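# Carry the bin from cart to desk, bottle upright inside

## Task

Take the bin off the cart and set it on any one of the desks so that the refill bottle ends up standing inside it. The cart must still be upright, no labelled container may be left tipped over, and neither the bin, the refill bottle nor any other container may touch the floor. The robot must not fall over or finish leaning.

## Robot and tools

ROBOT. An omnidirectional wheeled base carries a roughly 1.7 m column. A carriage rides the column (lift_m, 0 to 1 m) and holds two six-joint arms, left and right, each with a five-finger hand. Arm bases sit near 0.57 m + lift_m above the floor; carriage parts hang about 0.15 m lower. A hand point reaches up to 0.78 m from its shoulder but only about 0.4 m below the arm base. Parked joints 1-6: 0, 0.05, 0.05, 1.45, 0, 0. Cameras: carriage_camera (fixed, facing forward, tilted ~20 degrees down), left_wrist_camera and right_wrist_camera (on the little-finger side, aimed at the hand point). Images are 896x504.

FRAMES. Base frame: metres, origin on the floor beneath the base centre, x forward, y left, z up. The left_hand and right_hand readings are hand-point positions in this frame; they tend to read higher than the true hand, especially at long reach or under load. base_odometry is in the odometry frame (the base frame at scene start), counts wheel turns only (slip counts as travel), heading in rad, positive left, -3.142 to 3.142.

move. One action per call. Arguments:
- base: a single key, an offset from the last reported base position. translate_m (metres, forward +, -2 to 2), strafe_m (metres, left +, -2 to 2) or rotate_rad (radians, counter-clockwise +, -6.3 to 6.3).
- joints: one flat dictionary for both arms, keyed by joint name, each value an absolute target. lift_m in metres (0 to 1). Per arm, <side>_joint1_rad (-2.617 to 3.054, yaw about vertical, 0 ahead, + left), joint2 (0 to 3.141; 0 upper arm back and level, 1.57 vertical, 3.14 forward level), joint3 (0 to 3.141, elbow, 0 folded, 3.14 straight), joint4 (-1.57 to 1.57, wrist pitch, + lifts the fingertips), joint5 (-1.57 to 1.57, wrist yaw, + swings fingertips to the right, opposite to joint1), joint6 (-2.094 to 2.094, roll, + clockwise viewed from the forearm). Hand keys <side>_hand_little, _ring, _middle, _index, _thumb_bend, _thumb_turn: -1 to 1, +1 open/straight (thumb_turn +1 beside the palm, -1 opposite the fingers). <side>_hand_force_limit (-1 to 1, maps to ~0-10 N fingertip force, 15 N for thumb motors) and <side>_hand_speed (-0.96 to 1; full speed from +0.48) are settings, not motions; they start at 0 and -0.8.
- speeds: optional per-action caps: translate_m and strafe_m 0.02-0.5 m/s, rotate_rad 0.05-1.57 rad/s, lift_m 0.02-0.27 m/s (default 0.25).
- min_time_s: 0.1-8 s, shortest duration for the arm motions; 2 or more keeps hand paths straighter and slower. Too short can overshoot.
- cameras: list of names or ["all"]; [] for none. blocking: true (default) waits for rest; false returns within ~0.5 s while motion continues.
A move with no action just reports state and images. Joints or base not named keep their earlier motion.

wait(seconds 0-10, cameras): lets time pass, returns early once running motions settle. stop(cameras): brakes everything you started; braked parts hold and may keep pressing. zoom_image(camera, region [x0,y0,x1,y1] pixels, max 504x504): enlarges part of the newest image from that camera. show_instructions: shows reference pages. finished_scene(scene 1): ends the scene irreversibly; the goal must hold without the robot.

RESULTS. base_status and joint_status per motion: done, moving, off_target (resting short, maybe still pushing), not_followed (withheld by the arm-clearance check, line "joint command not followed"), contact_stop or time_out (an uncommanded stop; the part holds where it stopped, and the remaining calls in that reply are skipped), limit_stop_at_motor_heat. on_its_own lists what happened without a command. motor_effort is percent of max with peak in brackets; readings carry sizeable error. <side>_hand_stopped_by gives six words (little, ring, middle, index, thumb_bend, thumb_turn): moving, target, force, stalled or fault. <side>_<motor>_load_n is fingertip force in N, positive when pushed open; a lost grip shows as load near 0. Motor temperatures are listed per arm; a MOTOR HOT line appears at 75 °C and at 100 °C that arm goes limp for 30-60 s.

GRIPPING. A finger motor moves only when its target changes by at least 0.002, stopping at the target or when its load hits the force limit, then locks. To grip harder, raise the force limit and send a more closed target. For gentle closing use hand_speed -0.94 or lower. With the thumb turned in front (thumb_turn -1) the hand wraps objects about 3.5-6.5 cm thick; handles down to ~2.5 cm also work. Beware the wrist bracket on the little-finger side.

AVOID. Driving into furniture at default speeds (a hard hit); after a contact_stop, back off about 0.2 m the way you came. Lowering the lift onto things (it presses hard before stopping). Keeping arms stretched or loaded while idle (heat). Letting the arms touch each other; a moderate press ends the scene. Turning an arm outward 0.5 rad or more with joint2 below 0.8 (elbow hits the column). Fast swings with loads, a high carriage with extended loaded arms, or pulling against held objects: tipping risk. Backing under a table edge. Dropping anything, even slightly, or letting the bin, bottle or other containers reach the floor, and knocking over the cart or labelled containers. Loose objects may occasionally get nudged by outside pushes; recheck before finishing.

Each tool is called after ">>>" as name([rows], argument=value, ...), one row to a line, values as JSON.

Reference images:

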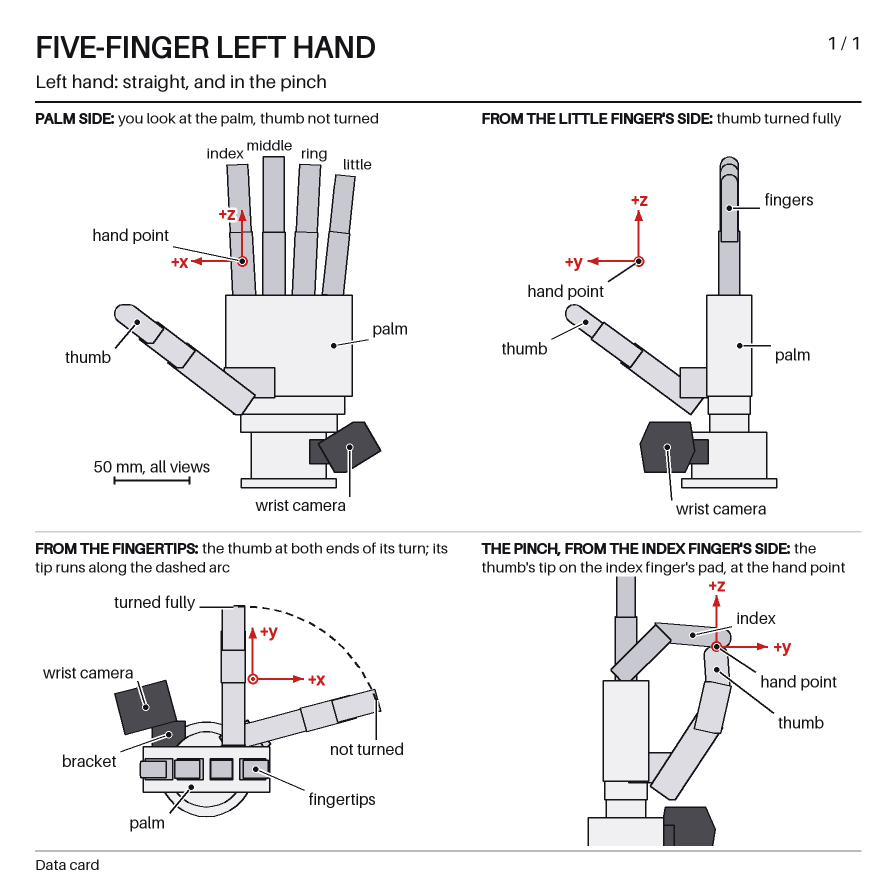

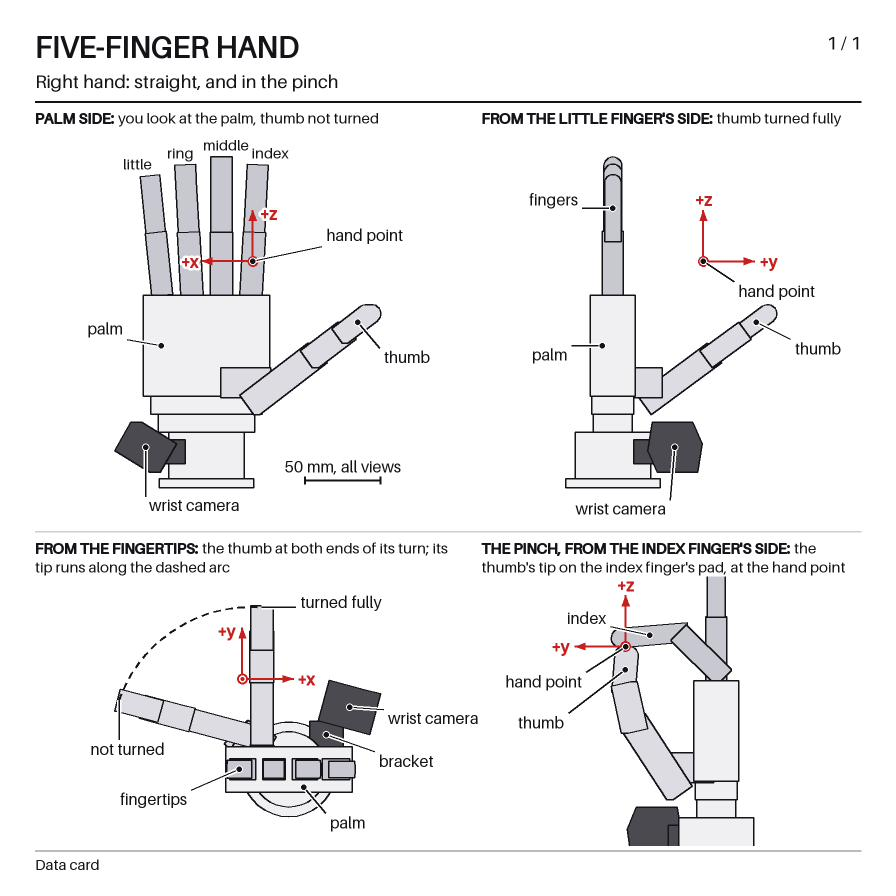

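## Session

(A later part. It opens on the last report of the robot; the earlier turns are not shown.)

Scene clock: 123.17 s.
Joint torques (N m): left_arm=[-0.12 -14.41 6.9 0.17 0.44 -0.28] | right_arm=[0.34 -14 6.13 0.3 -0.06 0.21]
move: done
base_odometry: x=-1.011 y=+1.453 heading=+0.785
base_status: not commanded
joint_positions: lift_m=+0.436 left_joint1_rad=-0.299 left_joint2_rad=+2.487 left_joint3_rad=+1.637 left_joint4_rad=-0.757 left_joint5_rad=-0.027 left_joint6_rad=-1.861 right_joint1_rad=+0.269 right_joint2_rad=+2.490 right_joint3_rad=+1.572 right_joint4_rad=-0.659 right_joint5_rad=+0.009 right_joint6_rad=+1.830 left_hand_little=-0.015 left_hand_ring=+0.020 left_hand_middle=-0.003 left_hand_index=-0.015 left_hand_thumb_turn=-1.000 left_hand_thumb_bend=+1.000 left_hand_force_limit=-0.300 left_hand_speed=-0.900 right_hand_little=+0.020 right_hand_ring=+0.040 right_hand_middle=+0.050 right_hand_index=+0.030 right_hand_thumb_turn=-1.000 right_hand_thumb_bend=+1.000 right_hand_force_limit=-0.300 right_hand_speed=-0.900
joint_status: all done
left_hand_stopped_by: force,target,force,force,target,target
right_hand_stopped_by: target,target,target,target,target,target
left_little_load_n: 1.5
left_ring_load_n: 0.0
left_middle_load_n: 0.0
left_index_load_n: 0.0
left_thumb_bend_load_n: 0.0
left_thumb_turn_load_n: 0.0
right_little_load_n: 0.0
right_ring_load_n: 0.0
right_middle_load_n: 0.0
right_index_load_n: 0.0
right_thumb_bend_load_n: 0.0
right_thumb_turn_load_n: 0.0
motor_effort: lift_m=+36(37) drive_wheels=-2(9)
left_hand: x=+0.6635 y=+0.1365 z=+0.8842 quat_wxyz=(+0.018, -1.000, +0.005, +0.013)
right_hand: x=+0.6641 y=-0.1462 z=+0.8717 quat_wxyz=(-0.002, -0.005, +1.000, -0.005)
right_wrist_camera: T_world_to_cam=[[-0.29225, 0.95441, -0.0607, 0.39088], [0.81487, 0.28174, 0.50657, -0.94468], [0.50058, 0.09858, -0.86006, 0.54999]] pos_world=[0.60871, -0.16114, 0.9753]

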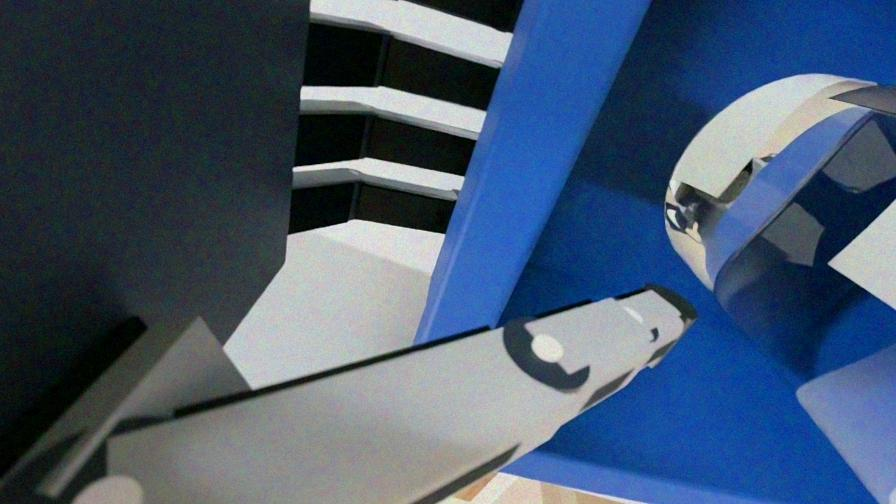

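>>> move(joints={"right_joint1_rad": 0.284, "right_joint6_rad": 1.855}, min_time_s=1, cameras=[])

>>> move(joints={"lift_m": 0.448}, speeds={"lift_m": 0.02}, cameras=["carriage_camera", "left_wrist_camera", "right_wrist_camera"])

Scene clock: 124.90 s.
Joint torques (N m): left_arm=[-0.08 -14.37 6.89 0.16 0.43 -0.27] | right_arm=[0.76 -14 6.06 0.31 -0.09 0.19]
Motor temperatures (°C): left_arm=[28 54 36 33 26 27] | right_arm=[25 45 33 33 28 29]
move: done
base_odometry: x=-1.011 y=+1.453 heading=+0.785
base_status: not commanded
joint_positions: lift_m=+0.436 left_joint1_rad=-0.299 left_joint2_rad=+2.487 left_joint3_rad=+1.637 left_joint4_rad=-0.757 left_joint5_rad=-0.027 left_joint6_rad=-1.861 right_joint1_rad=+0.272 right_joint2_rad=+2.490 right_joint3_rad=+1.572 right_joint4_rad=-0.661 right_joint5_rad=+0.012 right_joint6_rad=+1.841 left_hand_little=-0.015 left_hand_ring=+0.020 left_hand_middle=-0.003 left_hand_index=-0.015 left_hand_thumb_turn=-1.000 left_hand_thumb_bend=+1.000 left_hand_force_limit=-0.300 left_hand_speed=-0.900 right_hand_little=+0.020 right_hand_ring=+0.040 right_hand_middle=+0.050 right_hand_index=+0.030 right_hand_thumb_turn=-1.000 right_hand_thumb_bend=+1.000 right_hand_force_limit=-0.300 right_hand_speed=-0.900
joint_status: all done
left_hand_stopped_by: force,target,force,force,target,target
right_hand_stopped_by: target,target,target,target,target,target
left_little_load_n: 1.5
left_ring_load_n: 0.0
left_middle_load_n: 0.5
left_index_load_n: 0.0
left_thumb_bend_load_n: 0.0
left_thumb_turn_load_n: 0.0
right_little_load_n: 0.0
right_ring_load_n: 0.0
right_middle_load_n: -0.5
right_index_load_n: 0.0
right_thumb_bend_load_n: 0.0
right_thumb_turn_load_n: 0.0
motor_effort: lift_m=+36(37) drive_wheels=-4(6)
left_hand: x=+0.6635 y=+0.1365 z=+0.8842 quat_wxyz=(+0.018, -1.000, +0.005, +0.013)
right_hand: x=+0.6641 y=-0.1458 z=+0.8715 quat_wxyz=(-0.002, -0.001, +1.000, -0.007)

Scene clock: 125.80 s.
Joint torques (N m): left_arm=[-0.1 -14.53 6.93 0.15 0.52 -0.27] | right_arm=[0.66 -14.09 6.05 0.29 -0.16 0.18]
move: done
base_odometry: x=-1.011 y=+1.453 heading=+0.785
base_status: not commanded
joint_positions: lift_m=+0.448 left_joint1_rad=-0.299 left_joint2_rad=+2.488 left_joint3_rad=+1.637 left_joint4_rad=-0.755 left_joint5_rad=-0.035 left_joint6_rad=-1.861 right_joint1_rad=+0.274 right_joint2_rad=+2.490 right_joint3_rad=+1.572 right_joint4_rad=-0.661 right_joint5_rad=+0.020 right_joint6_rad=+1.843 left_hand_little=-0.015 left_hand_ring=+0.020 left_hand_middle=-0.003 left_hand_index=-0.015 left_hand_thumb_turn=-1.000 left_hand_thumb_bend=+1.000 left_hand_force_limit=-0.300 left_hand_speed=-0.900 right_hand_little=+0.020 right_hand_ring=+0.040 right_hand_middle=+0.050 right_hand_index=+0.030 right_hand_thumb_turn=-1.000 right_hand_thumb_bend=+1.000 right_hand_force_limit=-0.300 right_hand_speed=-0.900
joint_status: all done
left_hand_stopped_by: force,target,force,force,target,target
right_hand_stopped_by: target,target,target,target,target,target
left_little_load_n: 2.0
left_ring_load_n: 5.0
left_middle_load_n: 5.0
left_index_load_n: 1.5
left_thumb_bend_load_n: 0.0
left_thumb_turn_load_n: 0.0
right_little_load_n: 1.0
right_ring_load_n: 0.0
right_middle_load_n: 1.0
right_index_load_n: 0.0
right_thumb_bend_load_n: 0.0
right_thumb_turn_load_n: 0.0
motor_effort: lift_m=+38(42) drive_wheels=-2(7)
left_hand: x=+0.6643 y=+0.1380 z=+0.8953 quat_wxyz=(+0.022, -1.000, +0.005, +0.012)
right_hand: x=+0.6641 y=-0.1464 z=+0.8830 quat_wxyz=(-0.002, -0.001, +1.000, -0.011)
carriage_camera: T_world_to_cam=[[-0.01897, -0.99964, -0.01877, 0.02868], [-0.32579, 0.02393, -0.94514, 1.41676], [0.94525, -0.01182, -0.32613, 0.34081]] pos_world=[0.13996, -0.0012, 1.45072]
left_wrist_camera: T_world_to_cam=[[0.27656, 0.96064, 0.02634, -0.33457], [0.81867, -0.24987, 0.51705, -0.97609], [0.50328, -0.12143, -0.85555, 0.56365]] pos_world=[0.60795, 0.14595, 0.99573]
right_wrist_camera: T_world_to_cam=[[-0.28499, 0.95584, -0.0718, 0.397], [0.8161, 0.28125, 0.50485, -0.94971], [0.50275, 0.08528, -0.86022, 0.55651]] pos_world=[0.60842, -0.15982, 0.98668]

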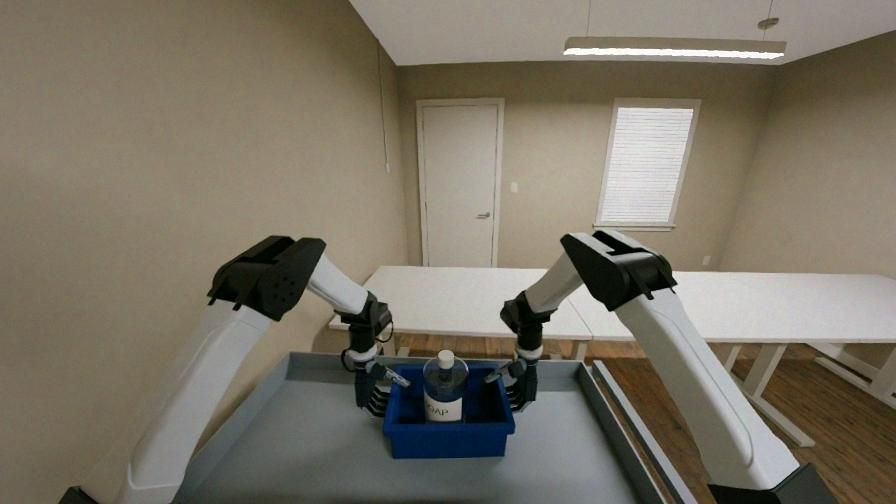

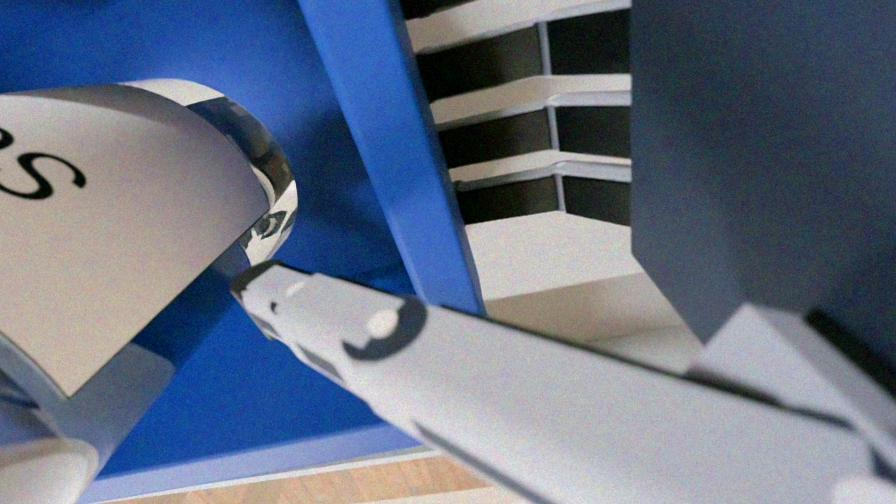

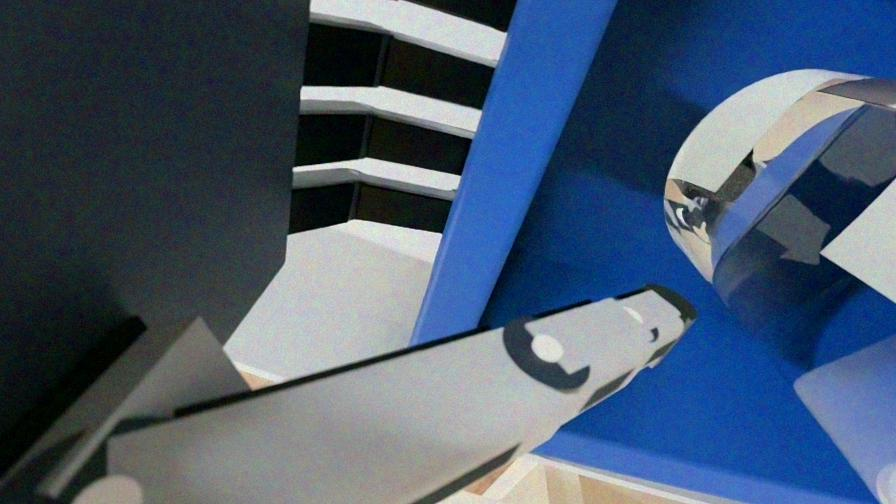

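>>> move(joints={"left_joint5_rad": 0.02, "right_joint5_rad": -0.02, "left_hand_thumb_bend": 0.0, "right_hand_thumb_bend": 0.0, "left_hand_speed": -0.85, "right_hand_speed": -0.85}, min_time_s=1, cameras=["carriage_camera", "left_wrist_camera", "right_wrist_camera"])

>>> zoom_image(camera="carriage_camera", region=[330, 300, 570, 480])

Scene clock: 130.53 s.
Joint torques (N m): left_arm=[-0.08 -14.49 6.89 0.14 0.75 -0.26] | right_arm=[0.58 -14.12 6.04 0.3 -0.35 0.18]
Motor temperatures (°C): left_arm=[28 56 36 33 26 27] | right_arm=[25 46 33 33 28 29]
move: off_target
base_odometry: x=-1.011 y=+1.453 heading=+0.785
base_status: not commanded
joint_positions: lift_m=+0.448 left_joint1_rad=-0.299 left_joint2_rad=+2.488 left_joint3_rad=+1.637 left_joint4_rad=-0.754 left_joint5_rad=-0.034 left_joint6_rad=-1.861 right_joint1_rad=+0.274 right_joint2_rad=+2.490 right_joint3_rad=+1.572 right_joint4_rad=-0.661 right_joint5_rad=+0.018 right_joint6_rad=+1.843 left_hand_little=-0.015 left_hand_ring=+0.020 left_hand_middle=-0.003 left_hand_index=-0.015 left_hand_thumb_turn=-1.000 left_hand_thumb_bend=+0.466 left_hand_force_limit=-0.300 left_hand_speed=-0.850 right_hand_little=+0.020 right_hand_ring=+0.040 right_hand_middle=+0.050 right_hand_index=+0.030 right_hand_thumb_turn=-1.000 right_hand_thumb_bend=+0.345 right_hand_force_limit=-0.300 right_hand_speed=-0.850
joint_status: left_joint5_rad off_target (ended at -0.034, target +0.020); right_joint5_rad off_target (ended at +0.019, target -0.020); left_hand_thumb_bend off_target (ended at +0.466, target +0.000); right_hand_thumb_bend off_target (ended at +0.345, target +0.000); the others done
left_hand_stopped_by: force,target,force,force,force,target
right_hand_stopped_by: target,target,target,target,force,target
left_little_load_n: 2.5
left_ring_load_n: 6.0
left_middle_load_n: 6.0
left_index_load_n: 2.5
left_thumb_bend_load_n: 5.5
left_thumb_turn_load_n: 0.5
right_little_load_n: 1.5
right_ring_load_n: 0.0
right_middle_load_n: 2.5
right_index_load_n: 0.5
right_thumb_bend_load_n: 6.0
right_thumb_turn_load_n: 0.5
motor_effort: lift_m=+38(38) drive_wheels=-2(9)
left_hand: x=+0.6643 y=+0.1378 z=+0.8953 quat_wxyz=(+0.021, -1.000, +0.005, +0.012)
right_hand: x=+0.6640 y=-0.1460 z=+0.8830 quat_wxyz=(-0.002, -0.001, +1.000, -0.010)
carriage_camera: T_world_to_cam=[[-0.01897, -0.99964, -0.01877, 0.02868], [-0.32579, 0.02393, -0.94514, 1.41676], [0.94525, -0.01182, -0.32613, 0.34081]] pos_world=[0.13996, -0.0012, 1.45072]
left_wrist_camera: T_world_to_cam=[[0.27649, 0.96067, 0.02557, -0.33367], [0.8186, -0.24938, 0.5174, -0.97649], [0.50343, -0.12212, -0.85536, 0.56345]] pos_world=[0.60795, 0.14585, 0.99573]
right_wrist_camera: T_world_to_cam=[[-0.28531, 0.95583, -0.07066, 0.39585], [0.81619, 0.28095, 0.50488, -0.94981], [0.50243, 0.08638, -0.86029, 0.55699]] pos_world=[0.60832, -0.15963, 0.98668]

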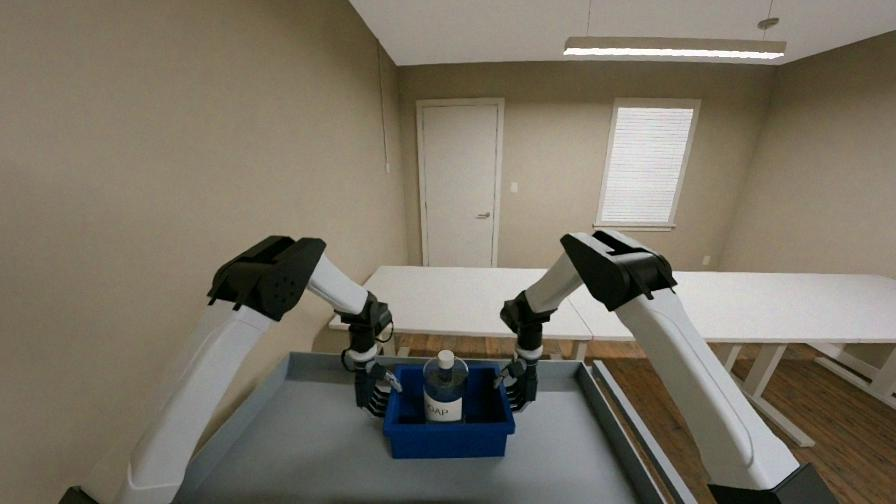

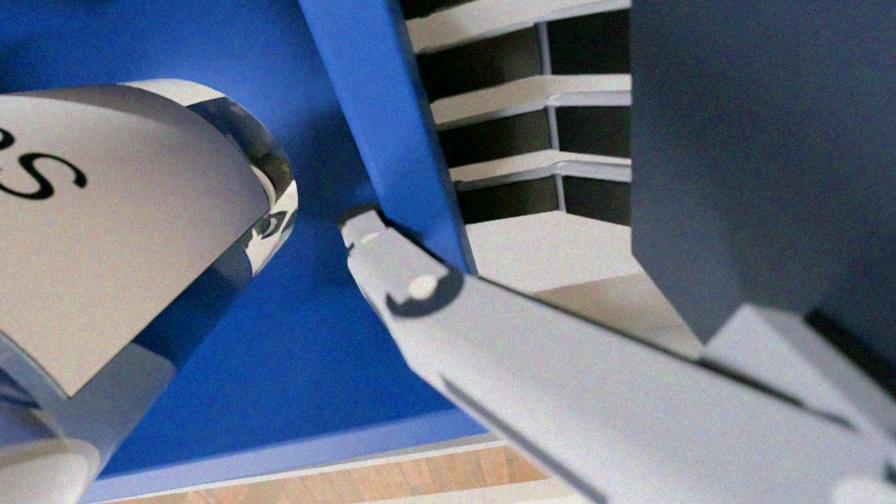

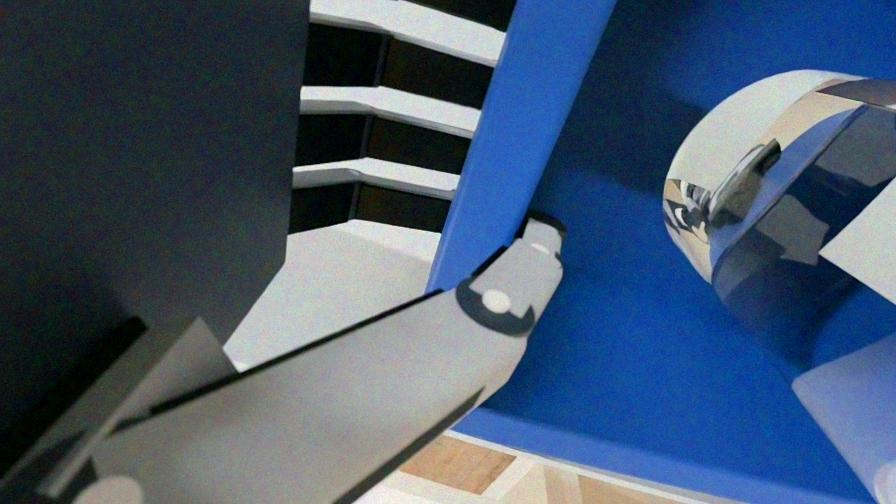

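Scaled by 2.100 from the camera's image (finer frame: 1280x720).

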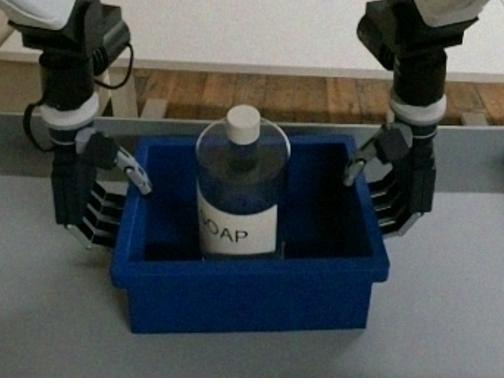

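>>> move(joints={"lift_m": 0.47}, speeds={"lift_m": 0.02}, cameras=["carriage_camera", "left_wrist_camera", "right_wrist_camera"])

>>> zoom_image(camera="carriage_camera", region=[330, 300, 570, 480])

Scene clock: 132.17 s.
Joint torques (N m): left_arm=[-0.06 -14.72 6.8 0.19 0.82 -0.29] | right_arm=[0.2 -14.91 6.01 0.27 -0.39 0.19]
Motor temperatures (°C): left_arm=[28 56 36 33 26 27] | right_arm=[25 46 33 33 28 29]
move: done
base_odometry: x=-1.011 y=+1.453 heading=+0.785
base_status: not commanded
joint_positions: lift_m=+0.470 left_joint1_rad=-0.299 left_joint2_rad=+2.491 left_joint3_rad=+1.637 left_joint4_rad=-0.762 left_joint5_rad=-0.039 left_joint6_rad=-1.858 right_joint1_rad=+0.280 right_joint2_rad=+2.500 right_joint3_rad=+1.572 right_joint4_rad=-0.659 right_joint5_rad=+0.020 right_joint6_rad=+1.845 left_hand_little=-0.015 left_hand_ring=+0.020 left_hand_middle=-0.003 left_hand_index=-0.015 left_hand_thumb_turn=-1.000 left_hand_thumb_bend=+0.466 left_hand_force_limit=-0.300 left_hand_speed=-0.850 right_hand_little=+0.020 right_hand_ring=+0.040 right_hand_middle=+0.050 right_hand_index=+0.030 right_hand_thumb_turn=-1.000 right_hand_thumb_bend=+0.344 right_hand_force_limit=-0.300 right_hand_speed=-0.850
joint_status: all done
left_hand_stopped_by: force,target,force,force,force,target
right_hand_stopped_by: target,target,target,target,force,target
left_little_load_n: 2.5
left_ring_load_n: 5.5
left_middle_load_n: 6.0
left_index_load_n: 2.0
left_thumb_bend_load_n: 6.5
left_thumb_turn_load_n: 0.5
right_little_load_n: 4.5
right_ring_load_n: 1.0
right_middle_load_n: 1.5
right_index_load_n: 6.5
right_thumb_bend_load_n: 1.0
right_thumb_turn_load_n: 0.5
motor_effort: lift_m=+39(44) drive_wheels=+0(8)
left_hand: x=+0.6617 y=+0.1395 z=+0.9155 quat_wxyz=(+0.025, -1.000, +0.006, +0.016)
right_hand: x=+0.6611 y=-0.1447 z=+0.9004 quat_wxyz=(-0.005, -0.003, +1.000, -0.012)
carriage_camera: T_world_to_cam=[[-0.01897, -0.99964, -0.01877, 0.02909], [-0.32579, 0.02393, -0.94514, 1.43746], [0.94525, -0.01182, -0.32613, 0.34796]] pos_world=[0.13996, -0.0012, 1.47262]
left_wrist_camera: T_world_to_cam=[[0.27956, 0.95964, 0.03059, -0.34161], [0.82241, -0.25578, 0.50815, -0.9775], [0.49547, -0.1169, -0.86072, 0.5917]] pos_world=[0.60624, 0.14697, 1.01646]
right_wrist_camera: T_world_to_cam=[[-0.28959, 0.9544, -0.07247, 0.39917], [0.81884, 0.28624, 0.49756, -0.95101], [0.49562, 0.08475, -0.8644, 0.58129]] pos_world=[0.60622, -0.15802, 1.00458]

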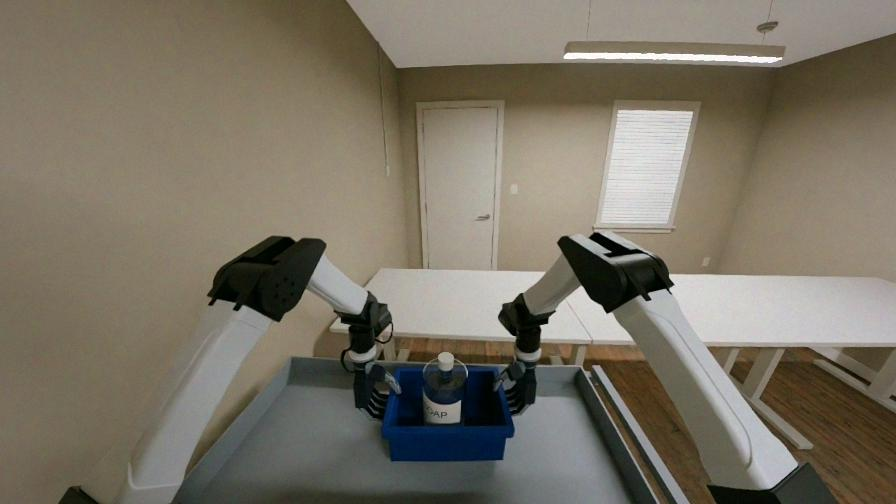

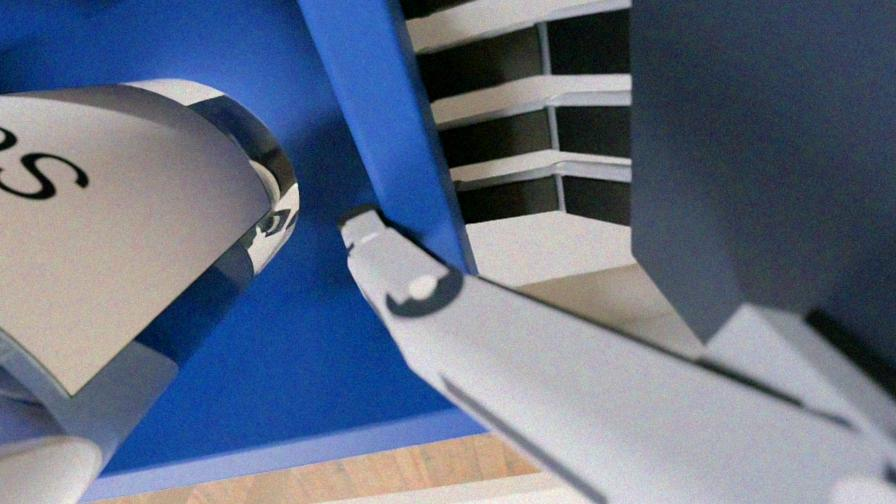

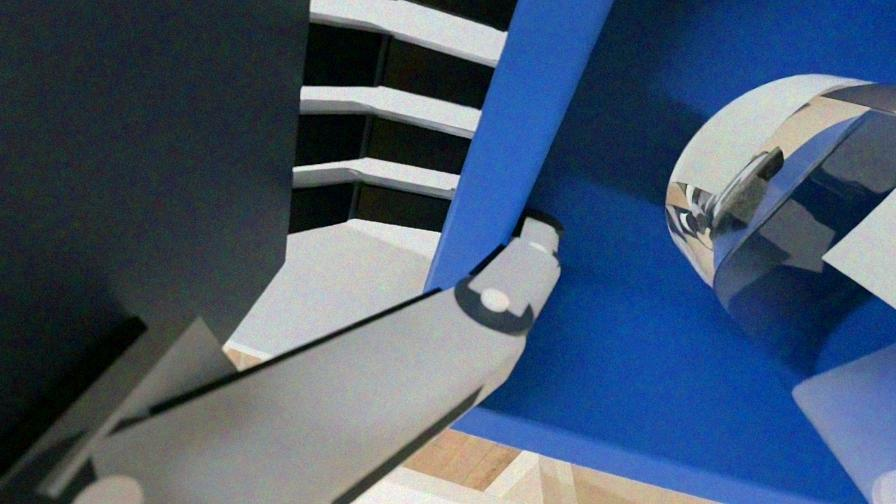

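Scaled by 2.100 from the camera's image (finer frame: 1280x720).

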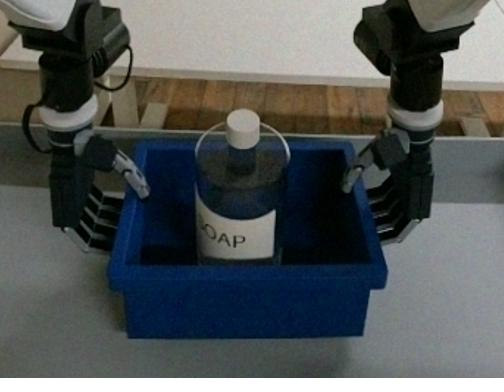

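>>> move(joints={"lift_m": 0.57, "right_joint2_rad": 2.45}, min_time_s=3, speeds={"lift_m": 0.04}, cameras=["carriage_camera", "left_wrist_camera", "right_wrist_camera"])

Scene clock: 136.60 s.
Joint torques (N m): left_arm=[-0.05 -15.09 7.04 0.17 0.82 -0.3] | right_arm=[0.17 -18.09 6.15 0.23 -0.32 0.16]
Motor temperatures (°C): left_arm=[28 56 37 33 27 27] | right_arm=[25 46 33 33 28 29]
move: done
base_odometry: x=-1.011 y=+1.453 heading=+0.785
base_status: not commanded
joint_positions: lift_m=+0.570 left_joint1_rad=-0.299 left_joint2_rad=+2.496 left_joint3_rad=+1.635 left_joint4_rad=-0.761 left_joint5_rad=-0.040 left_joint6_rad=-1.858 right_joint1_rad=+0.280 right_joint2_rad=+2.504 right_joint3_rad=+1.570 right_joint4_rad=-0.658 right_joint5_rad=+0.020 right_joint6_rad=+1.845 left_hand_little=-0.015 left_hand_ring=+0.020 left_hand_middle=-0.003 left_hand_index=-0.015 left_hand_thumb_turn=-1.000 left_hand_thumb_bend=+0.466 left_hand_force_limit=-0.300 left_hand_speed=-0.850 right_hand_little=+0.020 right_hand_ring=+0.040 right_hand_middle=+0.050 right_hand_index=+0.031 right_hand_thumb_turn=-1.000 right_hand_thumb_bend=+0.344 right_hand_force_limit=-0.300 right_hand_speed=-0.850
joint_status: all done
left_hand_stopped_by: force,target,force,force,force,target
right_hand_stopped_by: target,target,target,target,force,target
left_little_load_n: 2.5
left_ring_load_n: 6.0
left_middle_load_n: 6.5
left_index_load_n: 2.5
left_thumb_bend_load_n: 6.0
left_thumb_turn_load_n: 0.5
right_little_load_n: 4.0
right_ring_load_n: 1.0
right_middle_load_n: 0.5
right_index_load_n: 7.5
right_thumb_bend_load_n: 1.0
right_thumb_turn_load_n: 0.5
motor_effort: lift_m=+39(46) drive_wheels=-1(7)
left_hand: x=+0.6599 y=+0.1403 z=+1.0128 quat_wxyz=(+0.027, -0.999, +0.007, +0.019)
right_hand: x=+0.6597 y=-0.1450 z=+0.9983 quat_wxyz=(-0.008, -0.003, +1.000, -0.013)
carriage_camera: T_world_to_cam=[[-0.01897, -0.99964, -0.01877, 0.03097], [-0.32579, 0.02393, -0.94514, 1.53197], [0.94525, -0.01182, -0.32613, 0.38057]] pos_world=[0.13996, -0.0012, 1.57262]
left_wrist_camera: T_world_to_cam=[[0.28012, 0.95944, 0.03183, -0.34641], [0.82509, -0.25758, 0.50287, -1.02143], [0.49068, -0.1146, -0.86377, 0.68247]] pos_world=[0.60493, 0.14748, 1.11418]
right_wrist_camera: T_world_to_cam=[[-0.28949, 0.95447, -0.07204, 0.40579], [0.82117, 0.28632, 0.49365, -0.99609], [0.4918, 0.08374, -0.86667, 0.67121]] pos_world=[0.60533, -0.15832, 1.10267]

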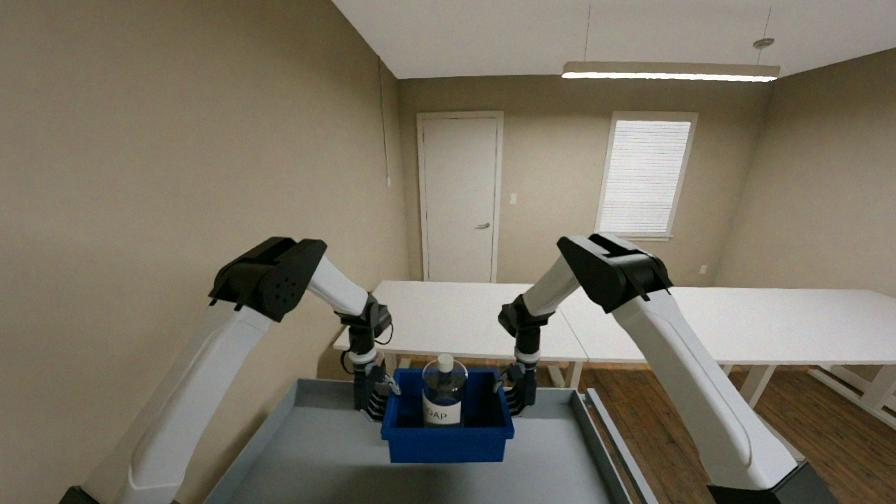

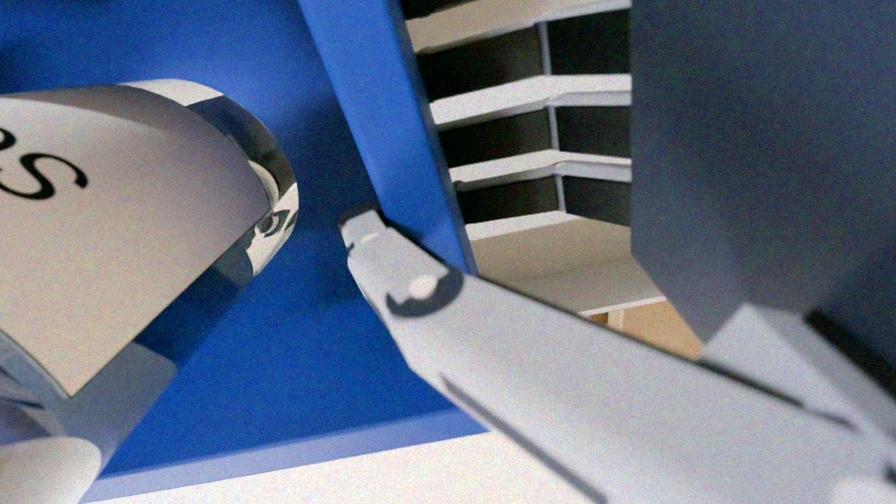

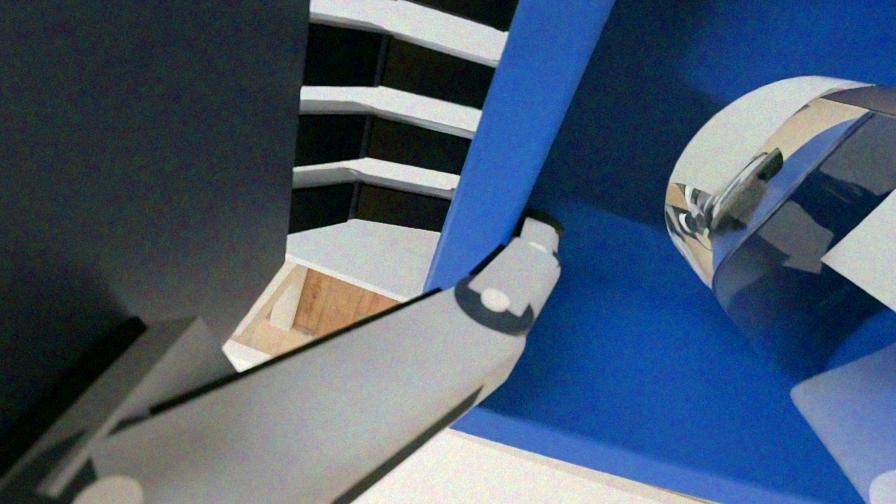

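>>> move(base={"translate_m": -0.55}, speeds={"translate_m": 0.15}, cameras=["carriage_camera"])

>>> zoom_image(camera="carriage_camera", region=[330, 300, 570, 480])

Scene clock: 141.43 s.
Joint torques (N m): left_arm=[-0.09 -15.01 7.06 0.18 0.82 -0.31] | right_arm=[0.17 -18.19 6.35 0.22 -0.38 0.16]
Motor temperatures (°C): left_arm=[28 55 37 33 27 27] | right_arm=[25 47 33 33 28 29]
move: done
base_odometry: x=-1.400 y=+1.064 heading=+0.785
base_status: done
joint_positions: lift_m=+0.570 left_joint1_rad=-0.299 left_joint2_rad=+2.496 left_joint3_rad=+1.635 left_joint4_rad=-0.763 left_joint5_rad=-0.041 left_joint6_rad=-1.858 right_joint1_rad=+0.281 right_joint2_rad=+2.504 right_joint3_rad=+1.568 right_joint4_rad=-0.660 right_joint5_rad=+0.020 right_joint6_rad=+1.846 left_hand_little=-0.015 left_hand_ring=+0.020 left_hand_middle=-0.003 left_hand_index=-0.015 left_hand_thumb_turn=-1.000 left_hand_thumb_bend=+0.466 left_hand_force_limit=-0.300 left_hand_speed=-0.850 right_hand_little=+0.020 right_hand_ring=+0.040 right_hand_middle=+0.050 right_hand_index=+0.031 right_hand_thumb_turn=-1.000 right_hand_thumb_bend=+0.344 right_hand_force_limit=-0.300 right_hand_speed=-0.850
joint_status: not commanded
left_hand_stopped_by: force,target,force,force,force,target
right_hand_stopped_by: target,target,target,target,force,target
left_little_load_n: 3.5
left_ring_load_n: 6.0
left_middle_load_n: 6.5
left_index_load_n: 2.5
left_thumb_bend_load_n: 5.5
left_thumb_turn_load_n: 0.5
right_little_load_n: 4.5
right_ring_load_n: 1.5
right_middle_load_n: 0.5
right_index_load_n: 7.5
right_thumb_bend_load_n: 0.5
right_thumb_turn_load_n: 0.0
motor_effort: lift_m=+39(40) drive_wheels=-4(13)
left_hand: x=+0.6594 y=+0.1406 z=+1.0127 quat_wxyz=(+0.027, -0.999, +0.007, +0.020)
right_hand: x=+0.6583 y=-0.1448 z=+0.9978 quat_wxyz=(-0.009, -0.003, +1.000, -0.013)
carriage_camera: T_world_to_cam=[[-0.01897, -0.99964, -0.01877, 0.03097], [-0.32579, 0.02393, -0.94514, 1.53197], [0.94525, -0.01182, -0.32613, 0.38057]] pos_world=[0.13996, -0.0012, 1.57262]

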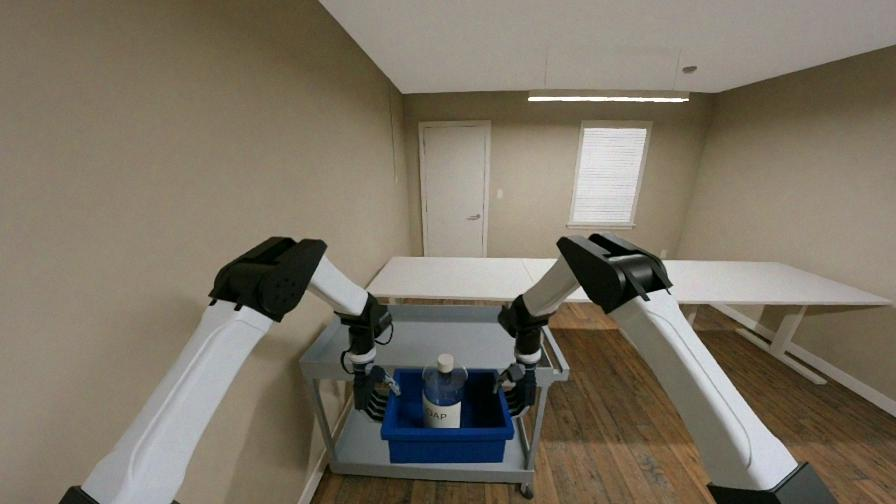

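Scaled by 2.100 from the camera's image (finer frame: 1280x720).

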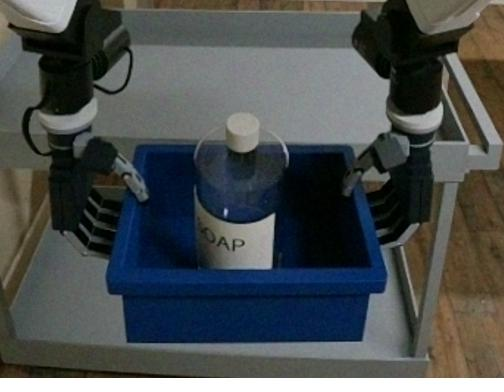

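>>> move(base={"strafe_m": -1.05}, speeds={"strafe_m": 0.2}, cameras=["carriage_camera"])

Scene clock: 148.43 s.
Joint torques (N m): left_arm=[-0.03 -14.99 7.12 0.17 0.85 -0.35] | right_arm=[-0.23 -18.14 6.32 0.24 -0.39 0.16]
move: done
base_odometry: x=-0.658 y=+0.322 heading=+0.785
base_status: done
joint_positions: lift_m=+0.570 left_joint1_rad=-0.301 left_joint2_rad=+2.496 left_joint3_rad=+1.635 left_joint4_rad=-0.760 left_joint5_rad=-0.043 left_joint6_rad=-1.854 right_joint1_rad=+0.284 right_joint2_rad=+2.504 right_joint3_rad=+1.568 right_joint4_rad=-0.661 right_joint5_rad=+0.021 right_joint6_rad=+1.846 left_hand_little=-0.015 left_hand_ring=+0.020 left_hand_middle=-0.003 left_hand_index=-0.015 left_hand_thumb_turn=-1.000 left_hand_thumb_bend=+0.466 left_hand_force_limit=-0.300 left_hand_speed=-0.850 right_hand_little=+0.020 right_hand_ring=+0.040 right_hand_middle=+0.050 right_hand_index=+0.031 right_hand_thumb_turn=-1.000 right_hand_thumb_bend=+0.344 right_hand_force_limit=-0.300 right_hand_speed=-0.850
joint_status: not commanded
left_hand_stopped_by: force,target,force,force,force,target
right_hand_stopped_by: target,target,target,target,force,target
left_little_load_n: 2.5
left_ring_load_n: 5.5
left_middle_load_n: 6.5
left_index_load_n: 2.5
left_thumb_bend_load_n: 5.5
left_thumb_turn_load_n: 0.5
right_little_load_n: 4.0
right_ring_load_n: 2.0
right_middle_load_n: 0.5
right_index_load_n: 7.5
right_thumb_bend_load_n: 1.0
right_thumb_turn_load_n: 0.0
motor_effort: lift_m=+39(40) drive_wheels=-3(11)
left_hand: x=+0.6598 y=+0.1399 z=+1.0127 quat_wxyz=(+0.028, -0.999, +0.009, +0.018)
right_hand: x=+0.6575 y=-0.1438 z=+0.9977 quat_wxyz=(-0.010, -0.005, +1.000, -0.014)
carriage_camera: T_world_to_cam=[[-0.01897, -0.99964, -0.01877, 0.03097], [-0.32579, 0.02393, -0.94514, 1.53197], [0.94525, -0.01182, -0.32613, 0.38057]] pos_world=[0.13996, -0.0012, 1.57262]

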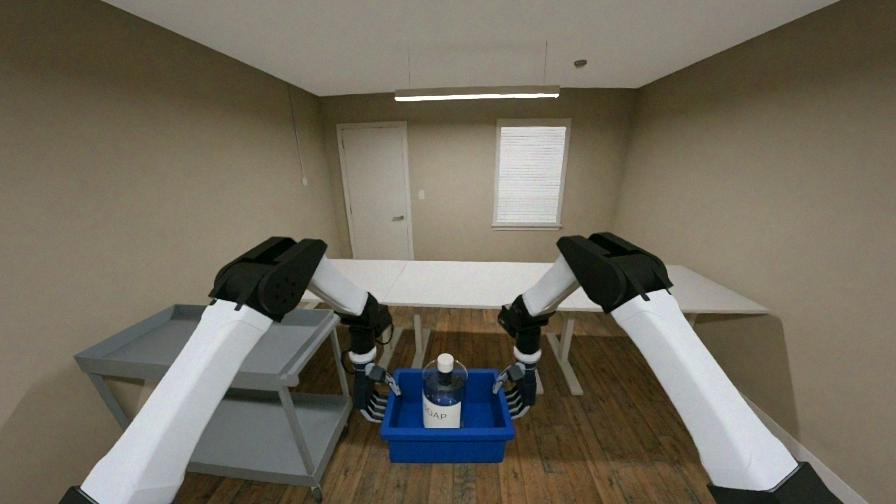

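>>> move(base={"translate_m": 0.8}, speeds={"translate_m": 0.2}, cameras=["carriage_camera"])

>>> zoom_image(camera="carriage_camera", region=[330, 280, 570, 480])

Scene clock: 154.43 s.
Joint torques (N m): left_arm=[0.06 -15.02 7.17 0.15 0.83 -0.35] | right_arm=[-0.14 -18 6.34 0.24 -0.4 0.15]
move: done
base_odometry: x=-0.092 y=+0.887 heading=+0.785
base_status: done
joint_positions: lift_m=+0.570 left_joint1_rad=-0.301 left_joint2_rad=+2.496 left_joint3_rad=+1.633 left_joint4_rad=-0.758 left_joint5_rad=-0.043 left_joint6_rad=-1.854 right_joint1_rad=+0.284 right_joint2_rad=+2.504 right_joint3_rad=+1.568 right_joint4_rad=-0.661 right_joint5_rad=+0.021 right_joint6_rad=+1.846 left_hand_little=-0.015 left_hand_ring=+0.020 left_hand_middle=-0.003 left_hand_index=-0.015 left_hand_thumb_turn=-1.000 left_hand_thumb_bend=+0.466 left_hand_force_limit=-0.300 left_hand_speed=-0.850 right_hand_little=+0.020 right_hand_ring=+0.040 right_hand_middle=+0.050 right_hand_index=+0.031 right_hand_thumb_turn=-1.000 right_hand_thumb_bend=+0.344 right_hand_force_limit=-0.300 right_hand_speed=-0.850
joint_status: not commanded
left_hand_stopped_by: force,target,force,force,force,target
right_hand_stopped_by: target,target,target,target,force,target
left_little_load_n: 2.5
left_ring_load_n: 6.0
left_middle_load_n: 6.5
left_index_load_n: 2.5
left_thumb_bend_load_n: 6.0
left_thumb_turn_load_n: 0.5
right_little_load_n: 4.0
right_ring_load_n: 2.0
right_middle_load_n: 0.0
right_index_load_n: 7.5
right_thumb_bend_load_n: 1.0
right_thumb_turn_load_n: 0.0
motor_effort: lift_m=+39(40) drive_wheels=-4(15)
left_hand: x=+0.6598 y=+0.1399 z=+1.0124 quat_wxyz=(+0.028, -0.999, +0.009, +0.018)
right_hand: x=+0.6573 y=-0.1439 z=+0.9975 quat_wxyz=(-0.010, -0.005, +1.000, -0.014)
carriage_camera: T_world_to_cam=[[-0.01897, -0.99964, -0.01877, 0.03097], [-0.32579, 0.02393, -0.94514, 1.53197], [0.94525, -0.01182, -0.32613, 0.38057]] pos_world=[0.13996, -0.0012, 1.57262]

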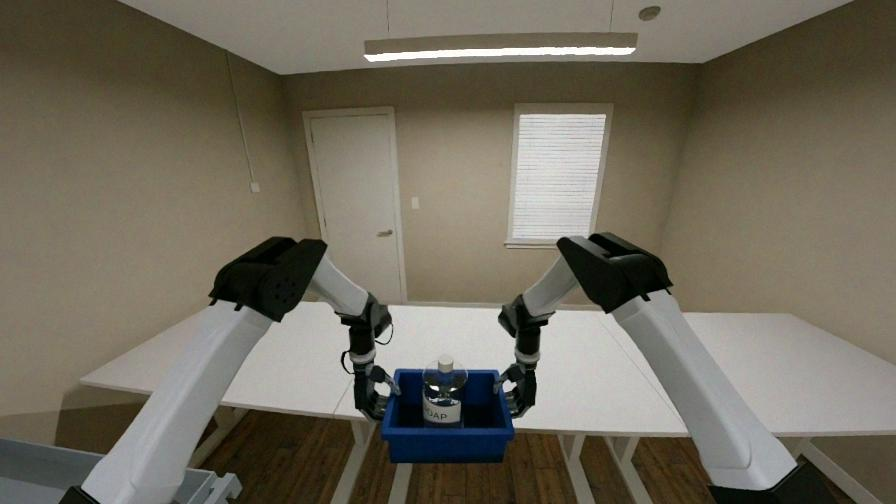

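Scaled by 2.100 from the camera's image (finer frame: 1280x720).

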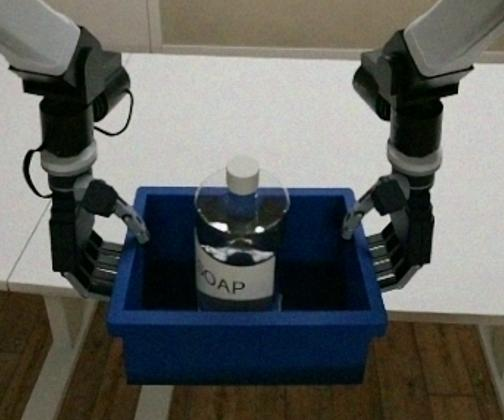

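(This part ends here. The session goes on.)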